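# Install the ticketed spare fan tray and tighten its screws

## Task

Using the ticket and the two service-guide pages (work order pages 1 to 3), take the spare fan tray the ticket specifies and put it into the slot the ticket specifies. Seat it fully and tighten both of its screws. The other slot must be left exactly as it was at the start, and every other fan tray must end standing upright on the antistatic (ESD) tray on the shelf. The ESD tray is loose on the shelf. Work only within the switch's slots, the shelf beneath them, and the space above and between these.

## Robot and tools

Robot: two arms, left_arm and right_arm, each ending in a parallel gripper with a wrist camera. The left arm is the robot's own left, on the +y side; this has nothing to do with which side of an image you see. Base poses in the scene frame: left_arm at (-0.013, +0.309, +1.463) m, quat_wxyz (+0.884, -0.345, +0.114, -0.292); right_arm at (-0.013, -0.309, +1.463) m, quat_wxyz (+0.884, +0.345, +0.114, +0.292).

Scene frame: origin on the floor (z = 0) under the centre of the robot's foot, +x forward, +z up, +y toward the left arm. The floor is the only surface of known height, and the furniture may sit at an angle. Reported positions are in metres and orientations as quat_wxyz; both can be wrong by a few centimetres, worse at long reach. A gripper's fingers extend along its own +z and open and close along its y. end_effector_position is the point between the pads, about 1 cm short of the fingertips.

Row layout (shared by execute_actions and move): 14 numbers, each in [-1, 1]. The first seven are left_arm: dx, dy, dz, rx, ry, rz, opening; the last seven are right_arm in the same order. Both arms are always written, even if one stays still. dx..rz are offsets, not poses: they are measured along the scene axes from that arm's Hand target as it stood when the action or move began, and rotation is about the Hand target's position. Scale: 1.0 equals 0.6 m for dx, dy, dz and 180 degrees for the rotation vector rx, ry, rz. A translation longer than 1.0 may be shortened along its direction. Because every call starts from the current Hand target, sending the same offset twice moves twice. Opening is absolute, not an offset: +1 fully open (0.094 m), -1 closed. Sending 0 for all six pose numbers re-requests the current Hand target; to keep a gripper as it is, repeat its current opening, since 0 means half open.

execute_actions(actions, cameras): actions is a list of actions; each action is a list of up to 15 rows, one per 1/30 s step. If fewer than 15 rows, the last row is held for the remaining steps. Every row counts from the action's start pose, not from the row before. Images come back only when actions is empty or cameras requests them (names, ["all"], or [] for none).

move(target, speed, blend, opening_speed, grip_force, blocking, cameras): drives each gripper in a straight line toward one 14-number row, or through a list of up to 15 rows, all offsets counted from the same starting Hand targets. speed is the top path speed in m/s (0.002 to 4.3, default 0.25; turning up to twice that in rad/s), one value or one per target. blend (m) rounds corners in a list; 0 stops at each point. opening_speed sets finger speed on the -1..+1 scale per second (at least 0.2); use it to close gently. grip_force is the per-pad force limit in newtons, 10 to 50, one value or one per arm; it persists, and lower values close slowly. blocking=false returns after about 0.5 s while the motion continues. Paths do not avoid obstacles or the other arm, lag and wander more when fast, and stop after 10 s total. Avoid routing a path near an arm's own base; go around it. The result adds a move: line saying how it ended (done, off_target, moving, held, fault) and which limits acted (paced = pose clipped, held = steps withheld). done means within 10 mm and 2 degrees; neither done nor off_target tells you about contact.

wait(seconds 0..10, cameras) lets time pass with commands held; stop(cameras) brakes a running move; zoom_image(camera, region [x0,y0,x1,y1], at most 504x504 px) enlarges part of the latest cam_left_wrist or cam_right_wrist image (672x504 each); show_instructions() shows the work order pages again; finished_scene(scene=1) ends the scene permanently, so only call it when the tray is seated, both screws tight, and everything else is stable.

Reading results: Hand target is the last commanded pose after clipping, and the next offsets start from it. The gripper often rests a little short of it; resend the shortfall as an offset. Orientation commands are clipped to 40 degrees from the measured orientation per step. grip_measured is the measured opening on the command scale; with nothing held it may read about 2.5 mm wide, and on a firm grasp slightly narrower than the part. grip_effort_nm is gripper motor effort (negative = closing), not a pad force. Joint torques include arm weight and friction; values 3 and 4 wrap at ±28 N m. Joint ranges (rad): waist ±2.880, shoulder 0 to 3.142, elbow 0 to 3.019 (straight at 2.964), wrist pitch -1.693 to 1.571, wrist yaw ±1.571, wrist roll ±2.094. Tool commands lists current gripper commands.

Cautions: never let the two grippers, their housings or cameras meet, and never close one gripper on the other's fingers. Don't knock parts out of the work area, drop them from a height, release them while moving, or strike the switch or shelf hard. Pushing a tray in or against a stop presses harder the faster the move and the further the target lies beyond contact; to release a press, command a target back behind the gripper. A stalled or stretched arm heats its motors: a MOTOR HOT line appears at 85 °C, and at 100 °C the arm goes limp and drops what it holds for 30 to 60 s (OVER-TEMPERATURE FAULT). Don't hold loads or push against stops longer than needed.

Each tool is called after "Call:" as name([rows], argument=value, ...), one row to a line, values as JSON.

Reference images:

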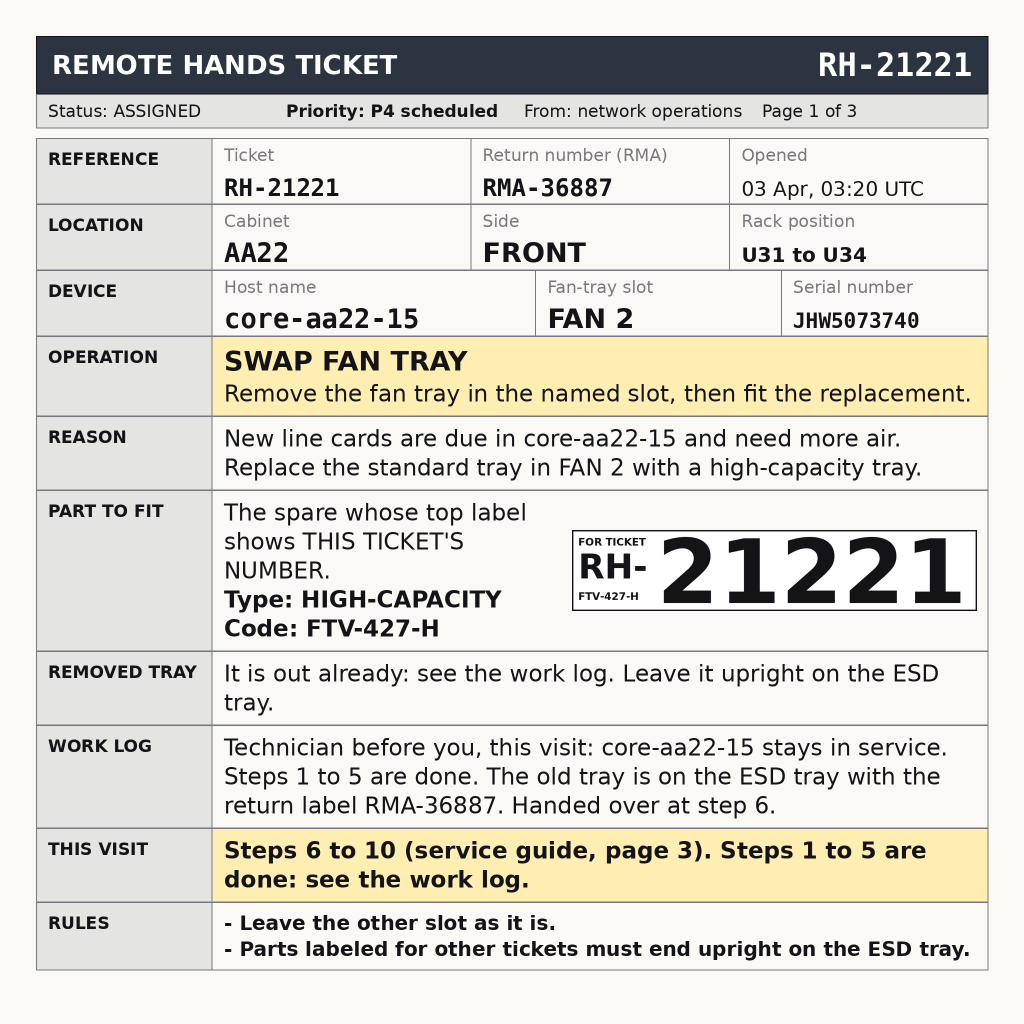

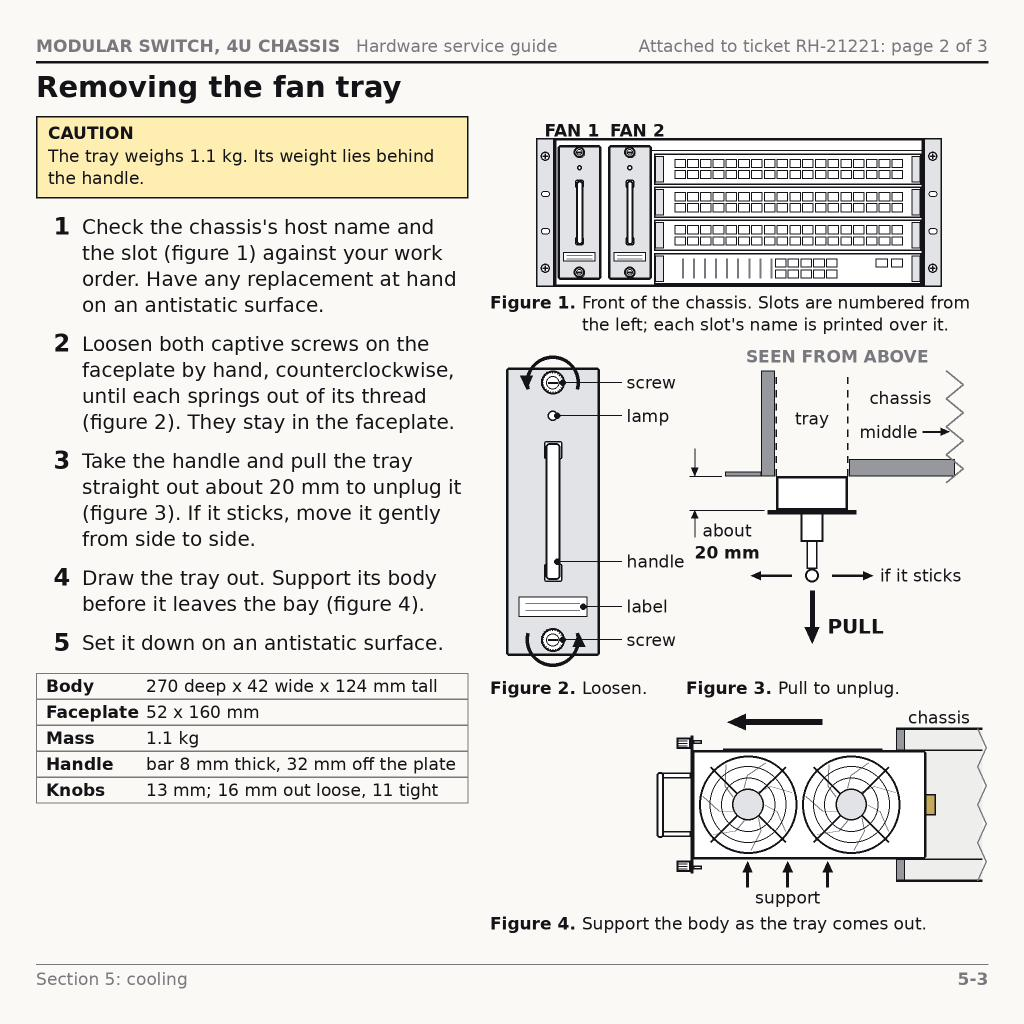

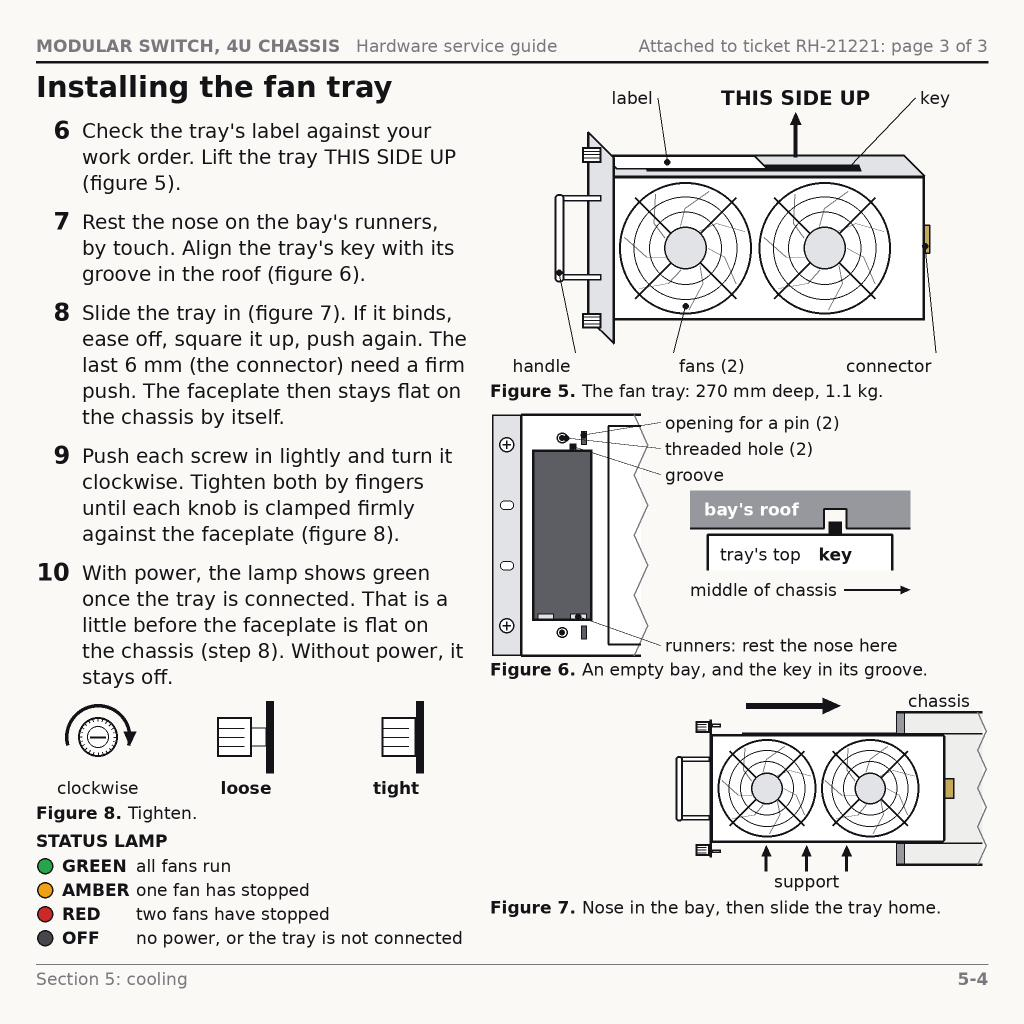

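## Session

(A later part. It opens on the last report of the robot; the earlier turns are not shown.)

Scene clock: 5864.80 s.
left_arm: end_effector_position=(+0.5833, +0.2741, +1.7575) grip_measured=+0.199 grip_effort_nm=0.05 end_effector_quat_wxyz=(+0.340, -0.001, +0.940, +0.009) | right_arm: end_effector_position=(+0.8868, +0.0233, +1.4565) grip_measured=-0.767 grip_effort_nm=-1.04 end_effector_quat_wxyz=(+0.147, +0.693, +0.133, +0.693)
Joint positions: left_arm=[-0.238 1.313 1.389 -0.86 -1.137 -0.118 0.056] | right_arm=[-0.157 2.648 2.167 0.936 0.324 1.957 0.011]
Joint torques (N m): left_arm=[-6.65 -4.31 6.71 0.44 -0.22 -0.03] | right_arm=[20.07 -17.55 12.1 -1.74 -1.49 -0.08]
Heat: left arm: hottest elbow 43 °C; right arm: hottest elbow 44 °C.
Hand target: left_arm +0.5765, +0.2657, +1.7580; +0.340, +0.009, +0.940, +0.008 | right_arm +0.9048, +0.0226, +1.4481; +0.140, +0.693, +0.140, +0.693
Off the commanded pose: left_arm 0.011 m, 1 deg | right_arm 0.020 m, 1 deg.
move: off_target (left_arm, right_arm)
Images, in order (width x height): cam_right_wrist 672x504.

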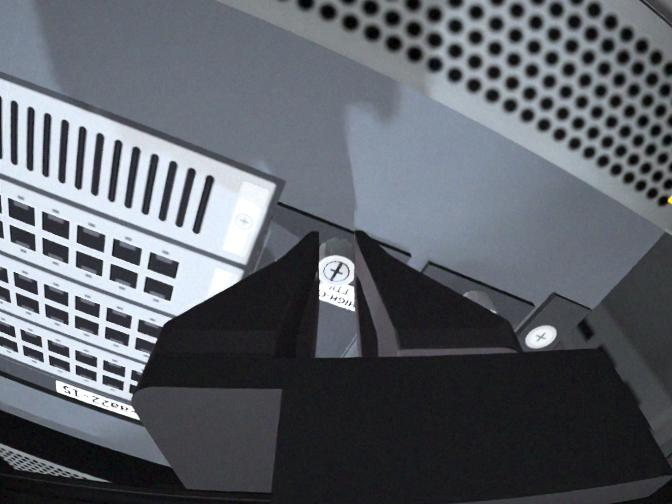

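Call:
move([
  [0,0,0,0,0,0,0.2,-0.022,0,0,0,0,0,-0.95],
  [0,0,0,0,0,0,0.2,-0.022,0,0,0,0,0,-0.5],
  [0,0,0,0,0,0,0.2,-0.1138,0.0045,0.0243,0,0,0,-0.5],
  [0,0,0,0,0,0,0.2,-0.1138,0.0045,0.0243,-0.6,0,0,-0.5],
  [0,0,0,0,0,0,0.2,-0.1138,0.0045,0.0243,0.78,0,0,-0.5],
], speed=[0.1,0.1,0.15,0.7,0.7], blend=[0,0,0.01,0.01,0])

Call:
move(target=[0,0,0,0,0,0,0.2,0.0579,-0.0075,-0.018,0,0,0,-0.5], speed=0.1)

Call:
move(target=[0,0,0,0,0,0,0.2,0.042,0.0005,-0.011,0,0,0,-0.5], speed=0.03, cameras=["cam_right_wrist"])

Call:
zoom_image(camera="cam_right_wrist", region=[280, 180, 400, 300])

Scene clock: 5888.67 s.
left_arm: end_effector_position=(+0.5833, +0.2741, +1.7575) grip_measured=+0.199 grip_effort_nm=0.04 end_effector_quat_wxyz=(+0.340, -0.001, +0.940, +0.009) | right_arm: end_effector_position=(+0.8367, +0.0205, +1.4395) grip_measured=-0.502 grip_effort_nm=0.09 end_effector_quat_wxyz=(-0.595, +0.376, -0.613, +0.359)
Joint positions: left_arm=[-0.238 1.313 1.389 -0.86 -1.137 -0.118 0.056] | right_arm=[-0.152 2.554 1.905 1.056 0.336 -1.865 0.023]
Joint torques (N m): left_arm=[-6.59 -4.48 6.67 0.36 -0.21 -0.03] | right_arm=[22.53 -18.96 6.83 1.4 -0.38 -0.2]
Heat: left arm: hottest elbow 43 °C; right arm: hottest elbow 44 °C.
Hand target: left_arm +0.5765, +0.2657, +1.7580; +0.340, +0.009, +0.940, +0.008 | right_arm +0.8365, +0.0253, +1.4629; +0.605, -0.366, +0.605, -0.366
Off the commanded pose: left_arm 0.011 m, 1 deg | right_arm 0.024 m, 2 deg.
move: off_target (left_arm, right_arm)

Scene clock: 5890.30 s.
left_arm: end_effector_position=(+0.5833, +0.2741, +1.7575) grip_measured=+0.199 grip_effort_nm=0.05 end_effector_quat_wxyz=(+0.340, -0.001, +0.940, +0.009) | right_arm: end_effector_position=(+0.8649, +0.0207, +1.4577) grip_measured=-0.502 grip_effort_nm=0.09 end_effector_quat_wxyz=(-0.606, +0.366, -0.606, +0.363)
Joint positions: left_arm=[-0.238 1.313 1.389 -0.86 -1.137 -0.118 0.056] | right_arm=[-0.152 2.584 2.026 0.994 0.315 -1.865 0.023]
Joint torques (N m): left_arm=[-6.65 -4.72 6.67 0.4 -0.21 -0.04] | right_arm=[20.54 -17.32 9.44 0.08 -0.56 -0.11]
Heat: left arm: hottest elbow 43 °C; right arm: hottest elbow 44 °C.
Hand target: left_arm +0.5765, +0.2657, +1.7580; +0.340, +0.009, +0.940, +0.008 | right_arm +0.8712, +0.0210, +1.4520; +0.605, -0.367, +0.605, -0.366
Off the commanded pose: left_arm 0.011 m, 1 deg | right_arm 0.008 m, 0 deg.
move: off_target (left_arm)

Scene clock: 5891.87 s.
left_arm: end_effector_position=(+0.5833, +0.2741, +1.7575) grip_measured=+0.199 grip_effort_nm=0.05 end_effector_quat_wxyz=(+0.340, -0.001, +0.940, +0.009) | right_arm: end_effector_position=(+0.8867, +0.0289, +1.4629) grip_measured=-0.502 grip_effort_nm=0.09 end_effector_quat_wxyz=(-0.611, +0.367, -0.601, +0.362)
Joint positions: left_arm=[-0.238 1.313 1.389 -0.86 -1.137 -0.118 0.056] | right_arm=[-0.152 2.635 2.156 0.916 0.302 -1.865 0.023]
Joint torques (N m): left_arm=[-6.77 -4.42 6.67 0.44 -0.24 -0.04] | right_arm=[19.78 -17.49 9.98 0.12 -0.56 -0.05]
Heat: left arm: hottest elbow 43 °C; right arm: hottest elbow 44 °C.
Hand target: left_arm +0.5765, +0.2657, +1.7580; +0.340, +0.009, +0.940, +0.008 | right_arm +0.8963, +0.0214, +1.4452; +0.604, -0.367, +0.605, -0.366
Off the commanded pose: left_arm 0.011 m, 1 deg | right_arm 0.021 m, 1 deg.
move: off_target (left_arm, right_arm)
Images, in order (width x height): cam_right_wrist 672x504.

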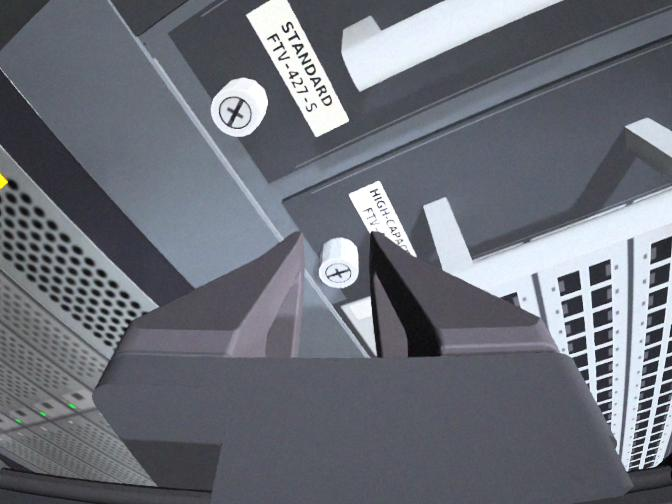

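Scaled by 4.200 from the camera's 672x504 image, which has a finer 960x720 frame.

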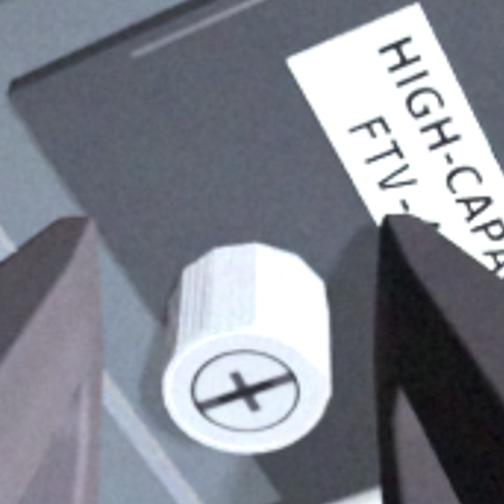

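Call:
move([
  [0,0,0,0,0,0,0.2,0,0,0,0,0,0,-0.95],
  [0,0,0,0,0,0,0.2,0.010,0,0.003,0,0,0,-0.95],
  [0,0,0,0,0,0,0.2,0.012,0,0.003,0.6,0,0,-0.95],
  [0,0,0,0,0,0,0.2,0.012,0.003,0.005,-0.77,0,0,-0.95],
], speed=0.5)

Call:
move([
  [0,0,0,0,0,0,0.2,-0.020,0,0,0,0,0,-0.95],
  [0,0,0,0,0,0,0.2,-0.020,0,0,0,0,0,-0.5],
  [0,0,0,0,0,0,0.2,-0.1118,0.003,0.0243,0,0,0,-0.5],
  [0,0,0,0,0,0,0.2,-0.1118,0.003,0.0243,-0.6,0,0,-0.5],
  [0,0,0,0,0,0,0.2,-0.1118,0.003,0.0243,0.77,0,0,-0.5],
], speed=[0.1,0.1,0.15,0.7,0.7], blend=[0,0,0.01,0.01,0])

Call:
move(target=[0,0,0,0,0,0,0.2,0.0579,-0.0075,-0.018,0,0,0,-0.5], speed=0.1)

Call:
move(target=[0,0,0,0,0,0,0.2,0.042,0.0,-0.011,0,0,0,-0.5], speed=0.03, cameras=["cam_right_wrist"])

Call:
zoom_image(camera="cam_right_wrist", region=[280, 180, 400, 300])

Scene clock: 5925.63 s.
left_arm: end_effector_position=(+0.5833, +0.2741, +1.7575) grip_measured=+0.199 grip_effort_nm=0.05 end_effector_quat_wxyz=(+0.340, -0.001, +0.940, +0.009) | right_arm: end_effector_position=(+0.8874, +0.0235, +1.4564) grip_measured=-0.768 grip_effort_nm=-1.04 end_effector_quat_wxyz=(+0.136, +0.695, +0.124, +0.695)
Joint positions: left_arm=[-0.238 1.313 1.389 -0.86 -1.137 -0.118 0.056] | right_arm=[-0.157 2.648 2.169 0.932 0.323 1.988 0.011]
Joint torques (N m): left_arm=[-6.24 -4.42 6.6 0.38 -0.21 -0.03] | right_arm=[20.25 -17.49 11.88 -1.51 -1.39 -0.07]
Heat: left arm: hottest elbow 43 °C; right arm: hottest elbow 45 °C.
Hand target: left_arm +0.5765, +0.2657, +1.7580; +0.340, +0.009, +0.940, +0.008 | right_arm +0.9036, +0.0230, +1.4486; +0.129, +0.695, +0.128, +0.696
Off the commanded pose: left_arm 0.011 m, 1 deg | right_arm 0.018 m, 1 deg.
move: off_target (left_arm, right_arm)

Scene clock: 5931.33 s.
left_arm: end_effector_position=(+0.5833, +0.2741, +1.7575) grip_measured=+0.199 grip_effort_nm=0.05 end_effector_quat_wxyz=(+0.340, -0.001, +0.940, +0.009) | right_arm: end_effector_position=(+0.8364, +0.0206, +1.4388) grip_measured=-0.502 grip_effort_nm=0.08 end_effector_quat_wxyz=(-0.594, +0.377, -0.613, +0.358)
Joint positions: left_arm=[-0.238 1.313 1.389 -0.86 -1.137 -0.118 0.056] | right_arm=[-0.153 2.554 1.903 1.055 0.336 -1.864 0.023]
Joint torques (N m): left_arm=[-6.65 -4.37 6.58 0.47 -0.23 -0.01] | right_arm=[22.53 -19.08 6.76 1.4 -0.33 -0.2]
Heat: left arm: hottest elbow 43 °C; right arm: hottest elbow 44 °C.
Hand target: left_arm +0.5765, +0.2657, +1.7580; +0.340, +0.009, +0.940, +0.008 | right_arm +0.8364, +0.0249, +1.4628; +0.604, -0.367, +0.605, -0.366
Off the commanded pose: left_arm 0.011 m, 1 deg | right_arm 0.025 m, 2 deg.
move: off_target (left_arm, right_arm)

Scene clock: 5933.00 s.
left_arm: end_effector_position=(+0.5833, +0.2741, +1.7575) grip_measured=+0.199 grip_effort_nm=0.05 end_effector_quat_wxyz=(+0.340, -0.001, +0.940, +0.009) | right_arm: end_effector_position=(+0.8650, +0.0200, +1.4576) grip_measured=-0.502 grip_effort_nm=0.09 end_effector_quat_wxyz=(-0.606, +0.366, -0.606, +0.363)
Joint positions: left_arm=[-0.238 1.313 1.389 -0.86 -1.137 -0.118 0.056] | right_arm=[-0.153 2.582 2.024 0.993 0.316 -1.864 0.023]
Joint torques (N m): left_arm=[-6.71 -4.66 6.6 0.43 -0.22 -0.02] | right_arm=[20.48 -17.38 9.46 0.09 -0.56 -0.11]
Heat: left arm: hottest elbow 43 °C; right arm: hottest elbow 44 °C.
Hand target: left_arm +0.5765, +0.2657, +1.7580; +0.340, +0.009, +0.940, +0.008 | right_arm +0.8713, +0.0204, +1.4521; +0.604, -0.367, +0.605, -0.366
Off the commanded pose: left_arm 0.011 m, 1 deg | right_arm 0.008 m, 0 deg.
move: off_target (left_arm)

Scene clock: 5934.57 s.
left_arm: end_effector_position=(+0.5833, +0.2741, +1.7575) grip_measured=+0.199 grip_effort_nm=0.05 end_effector_quat_wxyz=(+0.340, -0.001, +0.940, +0.009) | right_arm: end_effector_position=(+0.8868, +0.0279, +1.4632) grip_measured=-0.502 grip_effort_nm=0.09 end_effector_quat_wxyz=(-0.610, +0.367, -0.601, +0.362)
Joint positions: left_arm=[-0.238 1.313 1.389 -0.86 -1.137 -0.118 0.056] | right_arm=[-0.153 2.632 2.152 0.915 0.302 -1.864 0.023]
Joint torques (N m): left_arm=[-7.06 -4.31 6.6 0.36 -0.21 -0.03] | right_arm=[19.78 -17.49 9.95 0.08 -0.56 -0.05]
Heat: left arm: hottest elbow 43 °C; right arm: hottest elbow 44 °C.
Hand target: left_arm +0.5765, +0.2657, +1.7580; +0.340, +0.009, +0.940, +0.008 | right_arm +0.8965, +0.0203, +1.4456; +0.604, -0.367, +0.605, -0.366
Off the commanded pose: left_arm 0.011 m, 1 deg | right_arm 0.022 m, 1 deg.
move: off_target (left_arm, right_arm)
Images, in order (width x height): cam_right_wrist 672x504.

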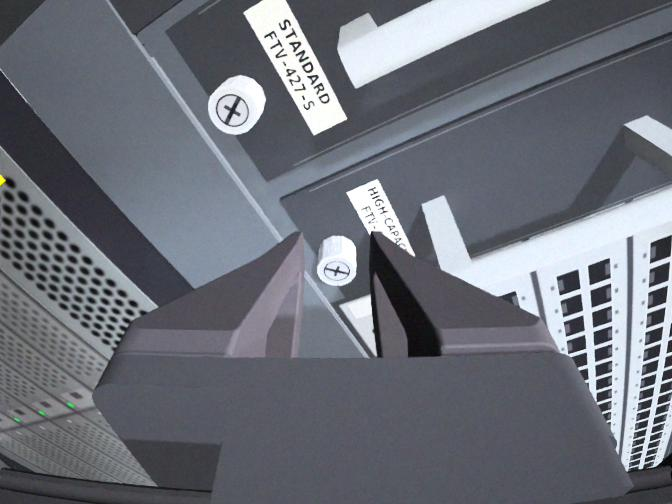

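Scaled by 4.200 from the camera's 672x504 image, which has a finer 960x720 frame.

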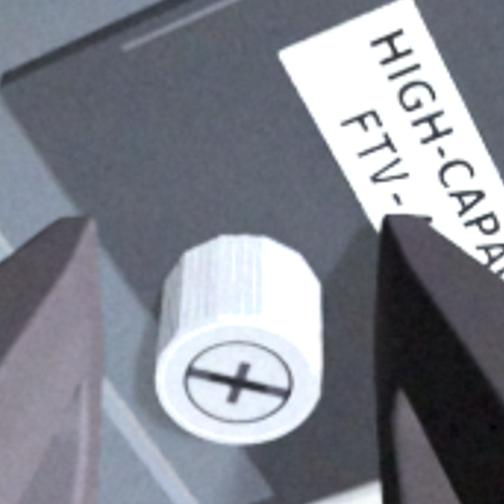

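Call:
move([
  [0,0,0,0,0,0,0.2,0,0,0,0,0,0,-0.95],
  [0,0,0,0,0,0,0.2,0.025,0,0.003,0,0,0,-0.95],
  [0,0,0,0,0,0,0.2,0.028,0,0.005,0.6,0,0,-0.95],
  [0,0,0,0,0,0,0.2,0.028,0.004,0.008,-0.77,0,0,-0.95],
], speed=[0.5,0.05,0.5,0.5], cameras=["cam_right_wrist"])

Call:
zoom_image(camera="cam_right_wrist", region=[280, 180, 400, 300])

Call:
move([
  [0,0,0,0,0,0,0.2,-0.036,0,0,0,0,0,-0.95],
  [0,0,0,0,0,0,0.2,-0.036,0,0,0,0,0,-0.5],
  [0,0,0,0,0,0,0.2,-0.1278,0.002,0.0213,0,0,0,-0.5],
  [0,0,0,0,0,0,0.2,-0.1278,0.002,0.0213,-0.6,0,0,-0.5],
  [0,0,0,0,0,0,0.2,-0.1278,0.002,0.0213,0.77,0,0,-0.5],
], speed=[0.1,0.1,0.15,0.7,0.7], blend=[0,0,0.01,0.01,0])

Call:
move(target=[0,0,0,0,0,0,0.2,0.0579,-0.0075,-0.018,0,0,0,-0.5], speed=0.1)

Call:
move(target=[0,0,0,0,0,0,0.2,0.042,0.0,-0.011,0,0,0,-0.5], speed=0.03, cameras=["cam_right_wrist"])

Call:
zoom_image(camera="cam_right_wrist", region=[280, 180, 400, 300])

Scene clock: 5989.77 s.
left_arm: end_effector_position=(+0.5833, +0.2741, +1.7575) grip_measured=+0.199 grip_effort_nm=0.05 end_effector_quat_wxyz=(+0.340, -0.001, +0.940, +0.009) | right_arm: end_effector_position=(+0.8877, +0.0238, +1.4569) grip_measured=-0.766 grip_effort_nm=-1.04 end_effector_quat_wxyz=(+0.138, +0.696, +0.118, +0.695)
Joint positions: left_arm=[-0.238 1.313 1.389 -0.86 -1.137 -0.118 0.056] | right_arm=[-0.155 2.657 2.182 0.938 0.331 1.989 0.011]
Joint torques (N m): left_arm=[-6.65 -4.54 6.68 0.4 -0.21 -0.02] | right_arm=[19.9 -17.61 13.31 -2.66 -1.79 -0.07]
Heat: left arm: hottest elbow 43 °C; right arm: hottest elbow 47 °C.
Hand target: left_arm +0.5765, +0.2657, +1.7580; +0.340, +0.009, +0.940, +0.008 | right_arm +0.9132, +0.0229, +1.4504; +0.129, +0.695, +0.129, +0.696
Off the commanded pose: left_arm 0.011 m, 1 deg | right_arm 0.026 m, 2 deg.
move: off_target (left_arm, right_arm)
Images, in order (width x height): cam_right_wrist 672x504.

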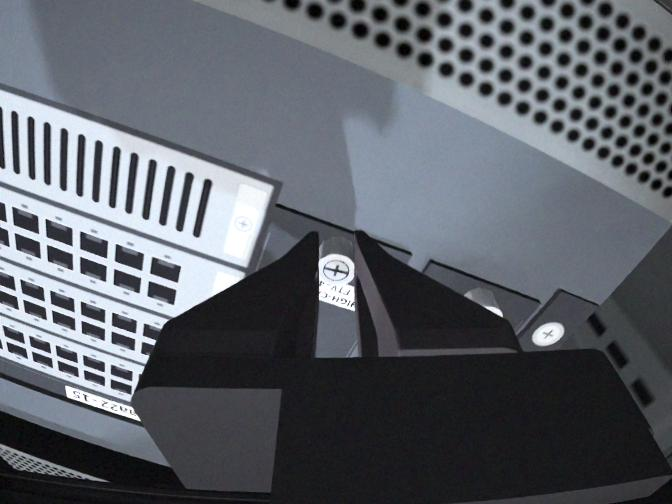

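Scaled by 4.200 from the camera's 672x504 image, which has a finer 960x720 frame.

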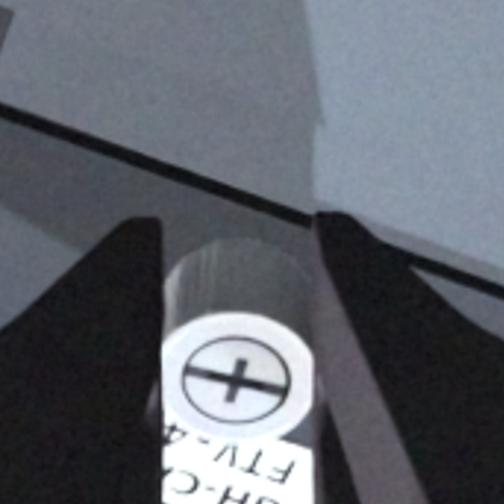

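Scene clock: 5995.57 s.
left_arm: end_effector_position=(+0.5833, +0.2741, +1.7575) grip_measured=+0.199 grip_effort_nm=0.05 end_effector_quat_wxyz=(+0.340, -0.001, +0.940, +0.009) | right_arm: end_effector_position=(+0.8367, +0.0193, +1.4390) grip_measured=-0.502 grip_effort_nm=0.09 end_effector_quat_wxyz=(-0.595, +0.377, -0.613, +0.358)
Joint positions: left_arm=[-0.238 1.313 1.389 -0.86 -1.137 -0.118 0.056] | right_arm=[-0.154 2.552 1.901 1.056 0.335 -1.864 0.023]
Joint torques (N m): left_arm=[-6.65 -4.72 6.71 0.42 -0.24 -0.01] | right_arm=[22.48 -19.08 6.78 1.4 -0.32 -0.21]
Heat: left arm: hottest elbow 43 °C; right arm: hottest elbow 46 °C.
Hand target: left_arm +0.5765, +0.2657, +1.7580; +0.340, +0.009, +0.940, +0.008 | right_arm +0.8366, +0.0240, +1.4634; +0.604, -0.367, +0.605, -0.366
Off the commanded pose: left_arm 0.011 m, 1 deg | right_arm 0.025 m, 2 deg.
move: off_target (left_arm, right_arm)

Scene clock: 5997.23 s.
left_arm: end_effector_position=(+0.5833, +0.2741, +1.7575) grip_measured=+0.199 grip_effort_nm=0.05 end_effector_quat_wxyz=(+0.340, -0.001, +0.940, +0.009) | right_arm: end_effector_position=(+0.8653, +0.0187, +1.4578) grip_measured=-0.502 grip_effort_nm=0.09 end_effector_quat_wxyz=(-0.606, +0.366, -0.606, +0.363)
Joint positions: left_arm=[-0.238 1.313 1.389 -0.86 -1.137 -0.118 0.056] | right_arm=[-0.154 2.58 2.022 0.994 0.315 -1.864 0.023]
Joint torques (N m): left_arm=[-6.65 -4.54 6.57 0.39 -0.2 -0.02] | right_arm=[20.6 -17.38 9.43 0.09 -0.56 -0.11]
Heat: left arm: hottest elbow 43 °C; right arm: hottest elbow 46 °C.
Hand target: left_arm +0.5765, +0.2657, +1.7580; +0.340, +0.009, +0.940, +0.008 | right_arm +0.8714, +0.0194, +1.4527; +0.604, -0.366, +0.605, -0.366
Off the commanded pose: left_arm 0.011 m, 1 deg | right_arm 0.008 m, 0 deg.
move: off_target (left_arm)

Scene clock: 5998.80 s.
left_arm: end_effector_position=(+0.5833, +0.2741, +1.7575) grip_measured=+0.199 grip_effort_nm=0.05 end_effector_quat_wxyz=(+0.340, -0.001, +0.940, +0.009) | right_arm: end_effector_position=(+0.8869, +0.0268, +1.4629) grip_measured=-0.502 grip_effort_nm=0.09 end_effector_quat_wxyz=(-0.610, +0.367, -0.601, +0.362)
Joint positions: left_arm=[-0.238 1.313 1.389 -0.86 -1.137 -0.118 0.056] | right_arm=[-0.154 2.63 2.15 0.916 0.301 -1.864 0.023]
Joint torques (N m): left_arm=[-6.71 -4.42 6.6 0.42 -0.19 -0.04] | right_arm=[19.78 -17.49 9.98 0.12 -0.56 -0.05]
Heat: left arm: hottest elbow 43 °C; right arm: hottest elbow 46 °C.
Hand target: left_arm +0.5765, +0.2657, +1.7580; +0.340, +0.009, +0.940, +0.008 | right_arm +0.8964, +0.0197, +1.4457; +0.604, -0.367, +0.605, -0.366
Off the commanded pose: left_arm 0.011 m, 1 deg | right_arm 0.021 m, 1 deg.
move: off_target (left_arm, right_arm)
Images, in order (width x height): cam_right_wrist 672x504.

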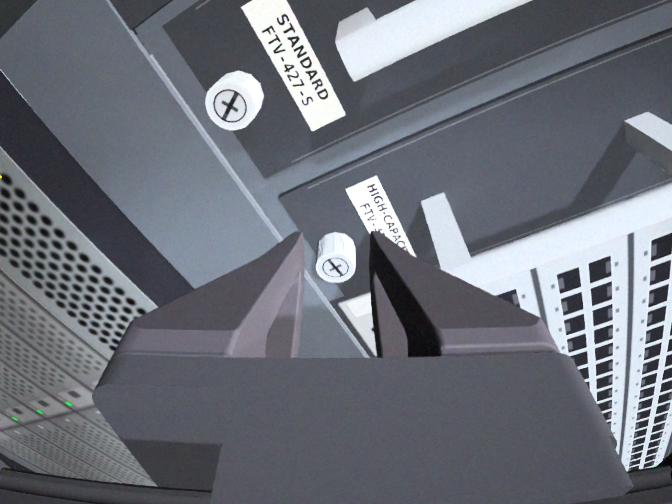

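Scaled by 4.200 from the camera's 672x504 image, which has a finer 960x720 frame.

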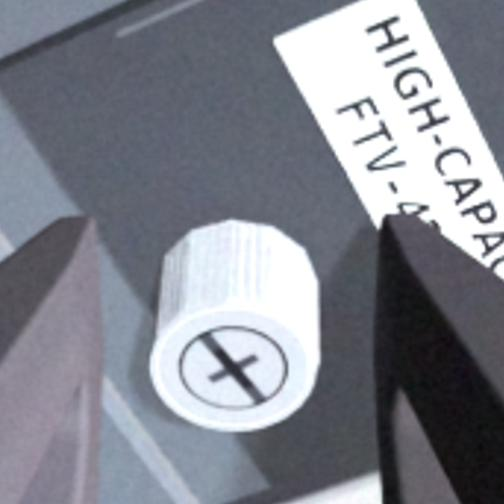

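Call:
move([
  [0,0,0,0,0,0,0.2,0,0,0,0,0,0,-0.95],
  [0,0,0,0,0,0,0.2,0.012,0,0.003,0,0,0,-0.95],
  [0,0,0,0,0,0,0.2,0.014,0,0.005,0.6,0,0,-0.95],
  [0,0,0,0,0,0,0.2,0.014,0.004,0.008,-0.77,0,0,-0.95],
], speed=[0.5,0.05,0.5,0.5], cameras=["cam_right_wrist"])

Call:
zoom_image(camera="cam_right_wrist", region=[280, 180, 400, 300])

Call:
move([
  [0,0,0,0,0,0,0.2,-0.022,0,0,0,0,0,-0.95],
  [0,0,0,0,0,0,0.2,-0.022,0,0,0,0,0,-0.5],
  [0,0,0,0,0,0,0.2,-0.1138,0.003,0.0213,0,0,0,-0.5],
  [0,0,0,0,0,0,0.2,-0.1138,0.003,0.0213,-0.6,0,0,-0.5],
  [0,0,0,0,0,0,0.2,-0.1138,0.003,0.0213,0.77,0,0,-0.5],
], speed=[0.1,0.1,0.15,0.7,0.7], blend=[0,0,0.01,0.01,0])

Call:
move(target=[0,0,0,0,0,0,0.2,0.0579,-0.0075,-0.018,0,0,0,-0.5], speed=0.1)

Call:
move(target=[0,0,0,0,0,0,0.2,0.042,0.0,-0.011,0,0,0,-0.5], speed=0.03, cameras=["cam_right_wrist"])

Call:
zoom_image(camera="cam_right_wrist", region=[280, 180, 400, 300])

Scene clock: 6069.77 s.
left_arm: end_effector_position=(+0.5833, +0.2741, +1.7575) grip_measured=+0.199 grip_effort_nm=0.05 end_effector_quat_wxyz=(+0.340, -0.001, +0.940, +0.009) | right_arm: end_effector_position=(+0.8876, +0.0243, +1.4577) grip_measured=-0.767 grip_effort_nm=-1.04 end_effector_quat_wxyz=(+0.135, +0.694, +0.126, +0.695)
Joint positions: left_arm=[-0.238 1.313 1.389 -0.86 -1.137 -0.118 0.056] | right_arm=[-0.157 2.646 2.168 0.929 0.319 1.986 0.011]
Joint torques (N m): left_arm=[-6.59 -4.48 6.72 0.5 -0.23 -0.03] | right_arm=[20.19 -17.61 12.01 -1.51 -1.2 -0.07]
Heat: left arm: hottest elbow 43 °C; right arm: hottest elbow 45 °C.
Hand target: left_arm +0.5765, +0.2657, +1.7580; +0.340, +0.009, +0.940, +0.008 | right_arm +0.9048, +0.0220, +1.4504; +0.129, +0.695, +0.128, +0.695
Off the commanded pose: left_arm 0.011 m, 1 deg | right_arm 0.019 m, 1 deg.
move: off_target (left_arm, right_arm)
Images, in order (width x height): cam_right_wrist 672x504.

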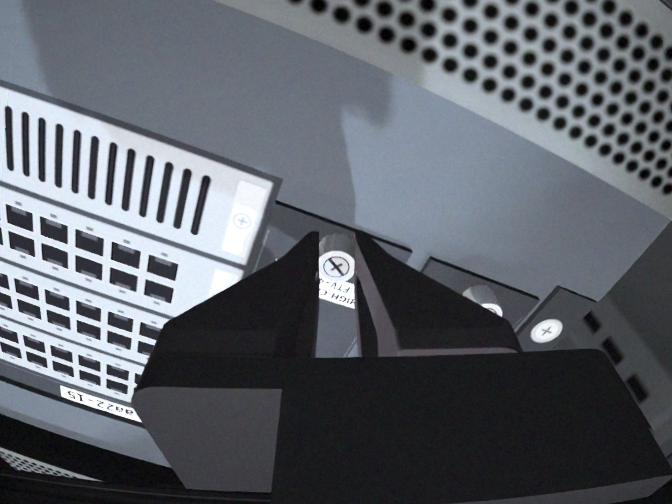

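Scaled by 4.200 from the camera's 672x504 image, which has a finer 960x720 frame.

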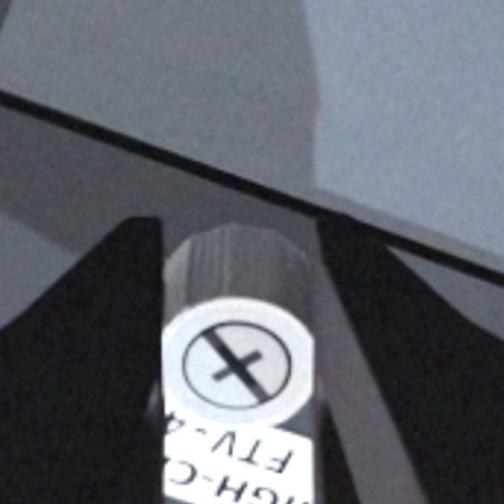

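Scene clock: 6075.47 s.
left_arm: end_effector_position=(+0.5833, +0.2741, +1.7575) grip_measured=+0.199 grip_effort_nm=0.05 end_effector_quat_wxyz=(+0.340, -0.001, +0.940, +0.009) | right_arm: end_effector_position=(+0.8367, +0.0192, +1.4390) grip_measured=-0.502 grip_effort_nm=0.08 end_effector_quat_wxyz=(-0.594, +0.377, -0.614, +0.358)
Joint positions: left_arm=[-0.238 1.313 1.389 -0.86 -1.137 -0.118 0.056] | right_arm=[-0.154 2.552 1.901 1.056 0.335 -1.864 0.023]
Joint torques (N m): left_arm=[-6.71 -4.48 6.65 0.38 -0.22 -0.03] | right_arm=[22.53 -19.08 6.74 1.4 -0.36 -0.21]
Heat: left arm: hottest elbow 43 °C; right arm: hottest elbow 45 °C.
Hand target: left_arm +0.5765, +0.2657, +1.7580; +0.340, +0.009, +0.940, +0.008 | right_arm +0.8366, +0.0238, +1.4634; +0.604, -0.367, +0.605, -0.366
Off the commanded pose: left_arm 0.011 m, 1 deg | right_arm 0.025 m, 2 deg.
move: off_target (left_arm, right_arm)

Scene clock: 6077.13 s.
left_arm: end_effector_position=(+0.5833, +0.2741, +1.7575) grip_measured=+0.199 grip_effort_nm=0.05 end_effector_quat_wxyz=(+0.340, -0.001, +0.940, +0.009) | right_arm: end_effector_position=(+0.8651, +0.0187, +1.4577) grip_measured=-0.502 grip_effort_nm=0.08 end_effector_quat_wxyz=(-0.606, +0.366, -0.606, +0.363)
Joint positions: left_arm=[-0.238 1.313 1.389 -0.86 -1.137 -0.118 0.056] | right_arm=[-0.154 2.58 2.021 0.994 0.315 -1.864 0.023]
Joint torques (N m): left_arm=[-6.71 -4.37 6.64 0.4 -0.23 -0.03] | right_arm=[20.54 -17.38 9.46 0.09 -0.56 -0.11]
Heat: left arm: hottest elbow 43 °C; right arm: hottest elbow 45 °C.
Hand target: left_arm +0.5765, +0.2657, +1.7580; +0.340, +0.009, +0.940, +0.008 | right_arm +0.8713, +0.0193, +1.4525; +0.604, -0.367, +0.605, -0.366
Off the commanded pose: left_arm 0.011 m, 1 deg | right_arm 0.008 m, 0 deg.
move: off_target (left_arm)

Scene clock: 6078.70 s.
left_arm: end_effector_position=(+0.5833, +0.2741, +1.7575) grip_measured=+0.199 grip_effort_nm=0.05 end_effector_quat_wxyz=(+0.340, -0.001, +0.940, +0.009) | right_arm: end_effector_position=(+0.8871, +0.0264, +1.4635) grip_measured=-0.502 grip_effort_nm=0.08 end_effector_quat_wxyz=(-0.611, +0.367, -0.601, +0.362)
Joint positions: left_arm=[-0.238 1.313 1.389 -0.86 -1.137 -0.118 0.056] | right_arm=[-0.154 2.629 2.149 0.916 0.301 -1.864 0.023]
Joint torques (N m): left_arm=[-6.71 -4.42 6.64 0.38 -0.22 -0.04] | right_arm=[19.72 -17.49 9.95 0.12 -0.56 -0.05]
Heat: left arm: hottest elbow 43 °C; right arm: hottest elbow 45 °C.
Hand target: left_arm +0.5765, +0.2657, +1.7580; +0.340, +0.009, +0.940, +0.008 | right_arm +0.8966, +0.0191, +1.4462; +0.604, -0.367, +0.605, -0.366
Off the commanded pose: left_arm 0.011 m, 1 deg | right_arm 0.021 m, 1 deg.
move: off_target (left_arm, right_arm)
Images, in order (width x height): cam_right_wrist 672x504.

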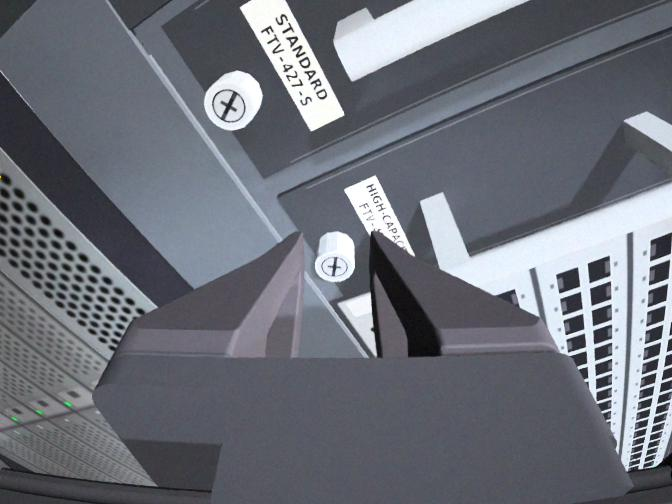

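Scaled by 4.200 from the camera's 672x504 image, which has a finer 960x720 frame.

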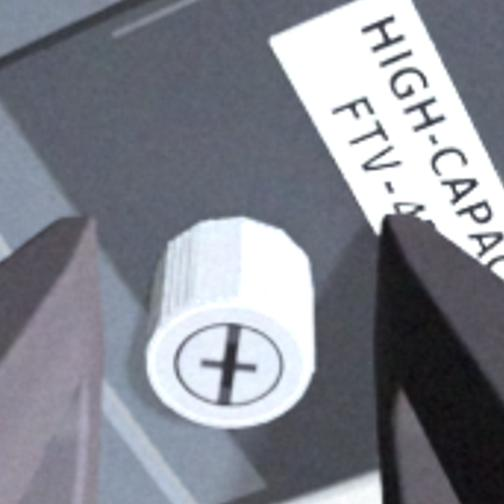

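Call:
move([
  [0,0,0,0,0,0,0.2,0,0,0,0,0,0,-0.95],
  [0,0,0,0,0,0,0.2,0.012,0,0.003,0,0,0,-0.95],
  [0,0,0,0,0,0,0.2,0.014,0,0.005,0.6,0,0,-0.95],
  [0,0,0,0,0,0,0.2,0.014,0.004,0.008,-0.77,0,0,-0.95],
], speed=[0.5,0.05,0.5,0.5])

Call:
move([
  [0,0,0,0,0,0,0.2,-0.022,0,0,0,0,0,-0.95],
  [0,0,0,0,0,0,0.2,-0.022,0,0,0,0,0,-0.5],
  [0,0,0,0,0,0,0.2,-0.1138,0.004,0.0205,0,0,0,-0.5],
  [0,0,0,0,0,0,0.2,-0.1138,0.004,0.0205,-0.6,0,0,-0.5],
  [0,0,0,0,0,0,0.2,-0.1138,0.004,0.0205,0.77,0,0,-0.5],
], speed=[0.1,0.1,0.15,0.7,0.7], blend=[0,0,0.01,0.01,0])

Call:
move(target=[0,0,0,0,0,0,0.2,0.0579,-0.0075,-0.018,0,0,0,-0.5], speed=0.1)

Call:
move(target=[0,0,0,0,0,0,0.2,0.042,0.0,-0.011,0,0,0,-0.5], speed=0.03)

Call:
move([
  [0,0,0,0,0,0,0.2,0,0,0,0,0,0,-0.95],
  [0,0,0,0,0,0,0.2,0.012,0,0.003,0,0,0,-0.95],
  [0,0,0,0,0,0,0.2,0.014,0,0.005,0.6,0,0,-0.95],
  [0,0,0,0,0,0,0.2,0.014,0.004,0.008,-0.77,0,0,-0.95],
], speed=[0.5,0.05,0.5,0.5])

Call:
move([
  [0,0,0,0,0,0,0.2,-0.022,0,0,0,0,0,-0.95],
  [0,0,0,0,0,0,0.2,-0.022,0,0,0,0,0,-0.5],
  [0,0,0,0,0,0,0.2,-0.1138,0.004,0.0205,0,0,0,-0.5],
  [0,0,0,0,0,0,0.2,-0.1138,0.004,0.0205,-0.6,0,0,-0.5],
  [0,0,0,0,0,0,0.2,-0.1138,0.004,0.0205,0.77,0,0,-0.5],
], speed=[0.1,0.1,0.15,0.7,0.7], blend=[0,0,0.01,0.01,0])

Call:
move(target=[0,0,0,0,0,0,0.2,0.0579,-0.0075,-0.018,0,0,0,-0.5], speed=0.1)

Call:
move(target=[0,0,0,0,0,0,0.2,0.042,0.0,-0.011,0,0,0,-0.5], speed=0.03, cameras=["cam_right_wrist"])

Call:
zoom_image(camera="cam_right_wrist", region=[280, 180, 400, 300])

Scene clock: 6129.57 s.
left_arm: end_effector_position=(+0.5833, +0.2741, +1.7575) grip_measured=+0.199 grip_effort_nm=0.05 end_effector_quat_wxyz=(+0.340, -0.001, +0.940, +0.009) | right_arm: end_effector_position=(+0.8876, +0.0241, +1.4580) grip_measured=-0.769 grip_effort_nm=-1.04 end_effector_quat_wxyz=(+0.136, +0.694, +0.128, +0.695)
Joint positions: left_arm=[-0.238 1.313 1.389 -0.86 -1.137 -0.118 0.056] | right_arm=[-0.157 2.645 2.166 0.928 0.319 1.983 0.011]
Joint torques (N m): left_arm=[-6.59 -4.07 6.69 0.29 -0.21 -0.06] | right_arm=[20.19 -17.61 11.97 -1.5 -1.24 -0.01]
Heat: left arm: hottest elbow 42 °C; right arm: hottest elbow 46 °C.
Hand target: left_arm +0.5765, +0.2657, +1.7580; +0.340, +0.009, +0.940, +0.008 | right_arm +0.9050, +0.0216, +1.4508; +0.129, +0.695, +0.129, +0.696
Off the commanded pose: left_arm 0.011 m, 1 deg | right_arm 0.019 m, 1 deg.
move: off_target (left_arm, right_arm)

Scene clock: 6135.27 s.
left_arm: end_effector_position=(+0.5833, +0.2741, +1.7575) grip_measured=+0.199 grip_effort_nm=0.05 end_effector_quat_wxyz=(+0.340, -0.001, +0.940, +0.009) | right_arm: end_effector_position=(+0.8369, +0.0188, +1.4390) grip_measured=-0.502 grip_effort_nm=0.08 end_effector_quat_wxyz=(-0.594, +0.376, -0.614, +0.359)
Joint positions: left_arm=[-0.238 1.313 1.389 -0.86 -1.137 -0.118 0.056] | right_arm=[-0.154 2.552 1.902 1.057 0.335 -1.864 0.023]
Joint torques (N m): left_arm=[-6.53 -4.42 6.71 0.38 -0.23 -0.05] | right_arm=[22.48 -19.02 6.8 1.42 -0.35 -0.21]
Heat: left arm: hottest elbow 42 °C; right arm: hottest elbow 45 °C.
Hand target: left_arm +0.5765, +0.2657, +1.7580; +0.340, +0.009, +0.940, +0.008 | right_arm +0.8367, +0.0238, +1.4630; +0.604, -0.366, +0.605, -0.366
Off the commanded pose: left_arm 0.011 m, 1 deg | right_arm 0.025 m, 2 deg.
move: off_target (left_arm, right_arm)

Scene clock: 6136.90 s.
left_arm: end_effector_position=(+0.5833, +0.2741, +1.7575) grip_measured=+0.199 grip_effort_nm=0.05 end_effector_quat_wxyz=(+0.340, -0.001, +0.940, +0.009) | right_arm: end_effector_position=(+0.8653, +0.0186, +1.4574) grip_measured=-0.502 grip_effort_nm=0.08 end_effector_quat_wxyz=(-0.606, +0.366, -0.606, +0.364)
Joint positions: left_arm=[-0.238 1.313 1.389 -0.86 -1.137 -0.118 0.056] | right_arm=[-0.154 2.581 2.023 0.994 0.315 -1.864 0.023]
Joint torques (N m): left_arm=[-6.71 -4.66 6.61 0.49 -0.23 -0.02] | right_arm=[20.54 -17.49 9.43 0.08 -0.56 -0.11]
Heat: left arm: hottest elbow 42 °C; right arm: hottest elbow 45 °C.
Hand target: left_arm +0.5765, +0.2657, +1.7580; +0.340, +0.009, +0.940, +0.008 | right_arm +0.8714, +0.0194, +1.4521; +0.604, -0.366, +0.605, -0.366
Off the commanded pose: left_arm 0.011 m, 1 deg | right_arm 0.008 m, 0 deg.
move: off_target (left_arm)

Scene clock: 6138.47 s.
left_arm: end_effector_position=(+0.5833, +0.2741, +1.7575) grip_measured=+0.199 grip_effort_nm=0.05 end_effector_quat_wxyz=(+0.340, -0.001, +0.940, +0.009) | right_arm: end_effector_position=(+0.8872, +0.0267, +1.4628) grip_measured=-0.502 grip_effort_nm=0.08 end_effector_quat_wxyz=(-0.610, +0.367, -0.601, +0.363)
Joint positions: left_arm=[-0.238 1.313 1.389 -0.86 -1.137 -0.118 0.056] | right_arm=[-0.154 2.631 2.151 0.916 0.301 -1.864 0.023]
Joint torques (N m): left_arm=[-6.83 -4.54 6.6 0.5 -0.22 -0.04] | right_arm=[19.72 -17.49 9.99 0.09 -0.56 -0.04]
Heat: left arm: hottest elbow 42 °C; right arm: hottest elbow 45 °C.
Hand target: left_arm +0.5765, +0.2657, +1.7580; +0.340, +0.009, +0.940, +0.008 | right_arm +0.8967, +0.0194, +1.4455; +0.604, -0.366, +0.605, -0.366
Off the commanded pose: left_arm 0.011 m, 1 deg | right_arm 0.021 m, 1 deg.
move: off_target (left_arm, right_arm)

Scene clock: 6146.07 s.
left_arm: end_effector_position=(+0.5833, +0.2741, +1.7575) grip_measured=+0.199 grip_effort_nm=0.05 end_effector_quat_wxyz=(+0.340, -0.001, +0.940, +0.009) | right_arm: end_effector_position=(+0.8895, +0.0257, +1.4617) grip_measured=-0.765 grip_effort_nm=-1.04 end_effector_quat_wxyz=(+0.162, +0.685, +0.157, +0.693)
Joint positions: left_arm=[-0.238 1.313 1.389 -0.86 -1.137 -0.118 0.056] | right_arm=[-0.155 2.647 2.177 0.922 0.309 1.902 0.011]
Joint torques (N m): left_arm=[-6.95 -4.42 6.68 0.43 -0.2 -0.03] | right_arm=[20.07 -17.61 11.51 -1.29 -0.86 0.64]
Heat: left arm: hottest elbow 42 °C; right arm: hottest elbow 46 °C.
Hand target: left_arm +0.5765, +0.2657, +1.7580; +0.340, +0.009, +0.940, +0.008 | right_arm +0.9050, +0.0219, +1.4505; +0.129, +0.695, +0.129, +0.696
Off the commanded pose: left_arm 0.011 m, 1 deg | right_arm 0.020 m, 5 deg.
move: off_target (left_arm, right_arm)

Scene clock: 6152.20 s.
left_arm: end_effector_position=(+0.5833, +0.2741, +1.7575) grip_measured=+0.199 grip_effort_nm=0.05 end_effector_quat_wxyz=(+0.340, -0.001, +0.940, +0.009) | right_arm: end_effector_position=(+0.8369, +0.0191, +1.4387) grip_measured=-0.502 grip_effort_nm=0.07 end_effector_quat_wxyz=(-0.594, +0.376, -0.614, +0.359)
Joint positions: left_arm=[-0.238 1.313 1.389 -0.86 -1.137 -0.118 0.056] | right_arm=[-0.154 2.553 1.903 1.057 0.335 -1.864 0.023]
Joint torques (N m): left_arm=[-6.53 -4.66 6.68 0.44 -0.23 -0.04] | right_arm=[22.53 -18.9 6.84 1.4 -0.34 -0.2]
Heat: left arm: hottest elbow 42 °C; right arm: hottest elbow 45 °C.
Hand target: left_arm +0.5765, +0.2657, +1.7580; +0.340, +0.009, +0.940, +0.008 | right_arm +0.8367, +0.0243, +1.4627; +0.604, -0.366, +0.605, -0.366
Off the commanded pose: left_arm 0.011 m, 1 deg | right_arm 0.025 m, 2 deg.
move: off_target (left_arm, right_arm); target 2's new opening was sent with right_arm's hand 0.013 m and 5 deg from that target

Scene clock: 6153.87 s.
left_arm: end_effector_position=(+0.5833, +0.2741, +1.7575) grip_measured=+0.199 grip_effort_nm=0.05 end_effector_quat_wxyz=(+0.340, -0.001, +0.940, +0.009) | right_arm: end_effector_position=(+0.8654, +0.0190, +1.4570) grip_measured=-0.502 grip_effort_nm=0.08 end_effector_quat_wxyz=(-0.606, +0.366, -0.606, +0.364)
Joint positions: left_arm=[-0.238 1.313 1.389 -0.86 -1.137 -0.118 0.056] | right_arm=[-0.154 2.583 2.025 0.994 0.315 -1.864 0.023]
Joint torques (N m): left_arm=[-6.3 -4.42 6.67 0.34 -0.21 -0.03] | right_arm=[20.6 -17.38 9.43 0.09 -0.56 -0.11]
Heat: left arm: hottest elbow 42 °C; right arm: hottest elbow 45 °C.
Hand target: left_arm +0.5765, +0.2657, +1.7580; +0.340, +0.009, +0.940, +0.008 | right_arm +0.8714, +0.0198, +1.4519; +0.604, -0.366, +0.605, -0.366
Off the commanded pose: left_arm 0.011 m, 1 deg | right_arm 0.008 m, 0 deg.
move: off_target (left_arm)

Scene clock: 6155.43 s.
left_arm: end_effector_position=(+0.5833, +0.2741, +1.7575) grip_measured=+0.199 grip_effort_nm=0.05 end_effector_quat_wxyz=(+0.340, -0.001, +0.940, +0.009) | right_arm: end_effector_position=(+0.8872, +0.0270, +1.4624) grip_measured=-0.502 grip_effort_nm=0.07 end_effector_quat_wxyz=(-0.610, +0.367, -0.601, +0.363)
Joint positions: left_arm=[-0.238 1.313 1.389 -0.86 -1.137 -0.118 0.056] | right_arm=[-0.154 2.633 2.153 0.916 0.301 -1.864 0.023]
Joint torques (N m): left_arm=[-6.65 -4.6 6.72 0.43 -0.23 -0.03] | right_arm=[19.84 -17.44 9.95 0.08 -0.56 -0.05]
Heat: left arm: hottest elbow 42 °C; right arm: hottest elbow 45 °C.
Hand target: left_arm +0.5765, +0.2657, +1.7580; +0.340, +0.009, +0.940, +0.008 | right_arm +0.8966, +0.0199, +1.4453; +0.604, -0.366, +0.605, -0.366
Off the commanded pose: left_arm 0.011 m, 1 deg | right_arm 0.021 m, 1 deg.
move: off_target (left_arm, right_arm)
Images, in order (width x height): cam_right_wrist 672x504.

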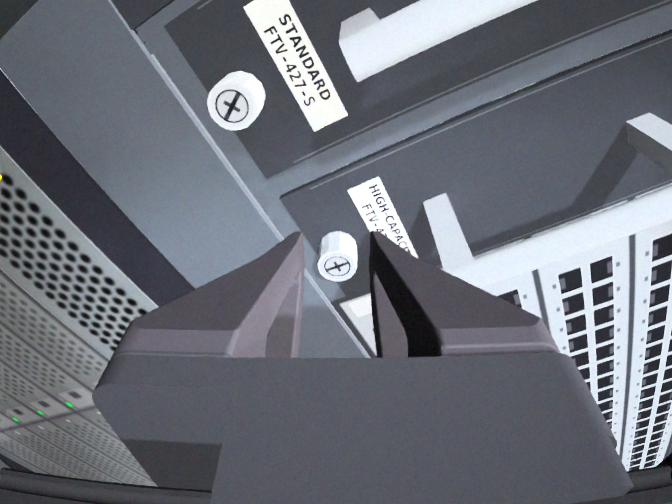

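Scaled by 4.200 from the camera's 672x504 image, which has a finer 960x720 frame.

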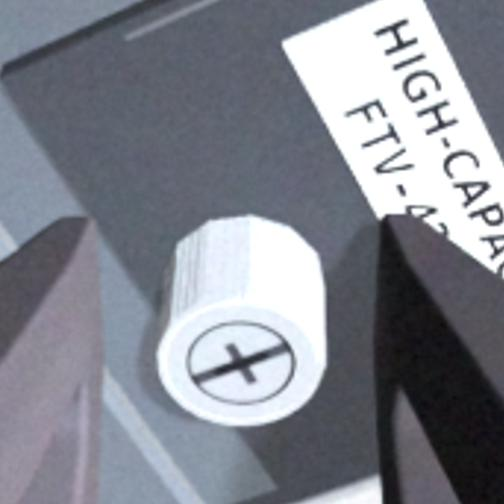

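Call:
move([
  [0,0,0,0,0,0,0.2,0,0,0,0,0,0,-0.95],
  [0,0,0,0,0,0,0.2,0.010,0,0.003,0,0,0,-0.95],
  [0,0,0,0,0,0,0.2,0.010,0,0.003,0.2,0,0,-0.95],
], speed=[0.5,0.05,0.3], cameras=["cam_right_wrist"])

Call:
zoom_image(camera="cam_right_wrist", region=[280, 180, 400, 300])

Scene clock: 6176.20 s.
left_arm: end_effector_position=(+0.5833, +0.2741, +1.7575) grip_measured=+0.199 grip_effort_nm=0.05 end_effector_quat_wxyz=(+0.340, -0.001, +0.940, +0.009) | right_arm: end_effector_position=(+0.8880, +0.0266, +1.4629) grip_measured=-0.770 grip_effort_nm=-1.04 end_effector_quat_wxyz=(+0.682, -0.203, +0.674, -0.199)
Joint positions: left_arm=[-0.238 1.313 1.389 -0.86 -1.137 -0.118 0.056] | right_arm=[-0.154 2.635 2.159 0.916 0.303 -1.358 0.011]
Joint torques (N m): left_arm=[-6.36 -4.89 6.65 0.47 -0.21 -0.03] | right_arm=[19.72 -17.2 11.44 -0.64 -0.66 0.94]
Heat: left arm: hottest elbow 42 °C; right arm: hottest elbow 47 °C.
Hand target: left_arm +0.5765, +0.2657, +1.7580; +0.340, +0.009, +0.940, +0.008 | right_arm +0.9027, +0.0197, +1.4473; +0.688, -0.162, +0.689, -0.162
Off the commanded pose: left_arm 0.011 m, 1 deg | right_arm 0.023 m, 7 deg.
move: off_target (left_arm, right_arm)
Images, in order (width x height): cam_right_wrist 672x504.

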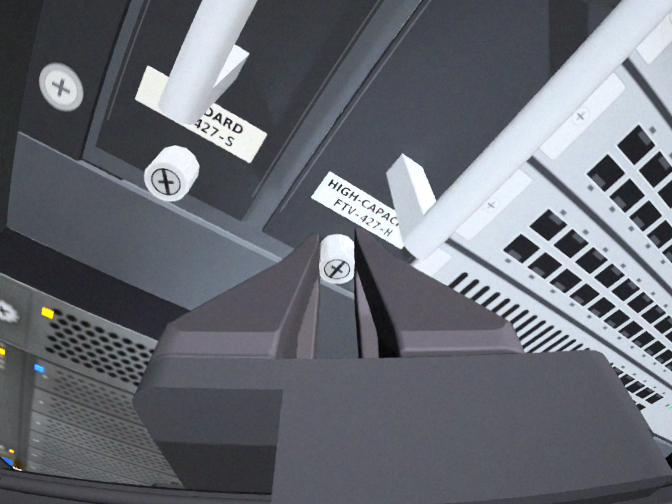

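Scaled by 4.200 from the camera's 672x504 image, which has a finer 960x720 frame.

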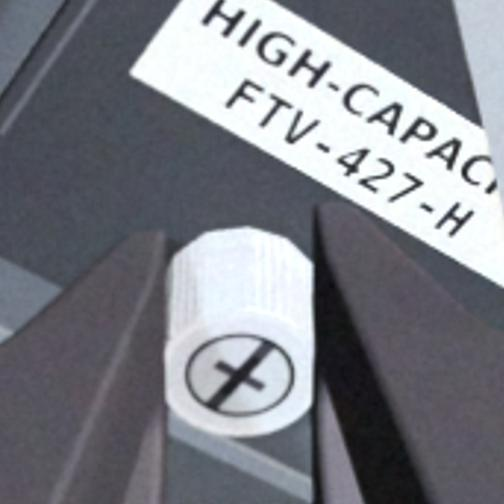

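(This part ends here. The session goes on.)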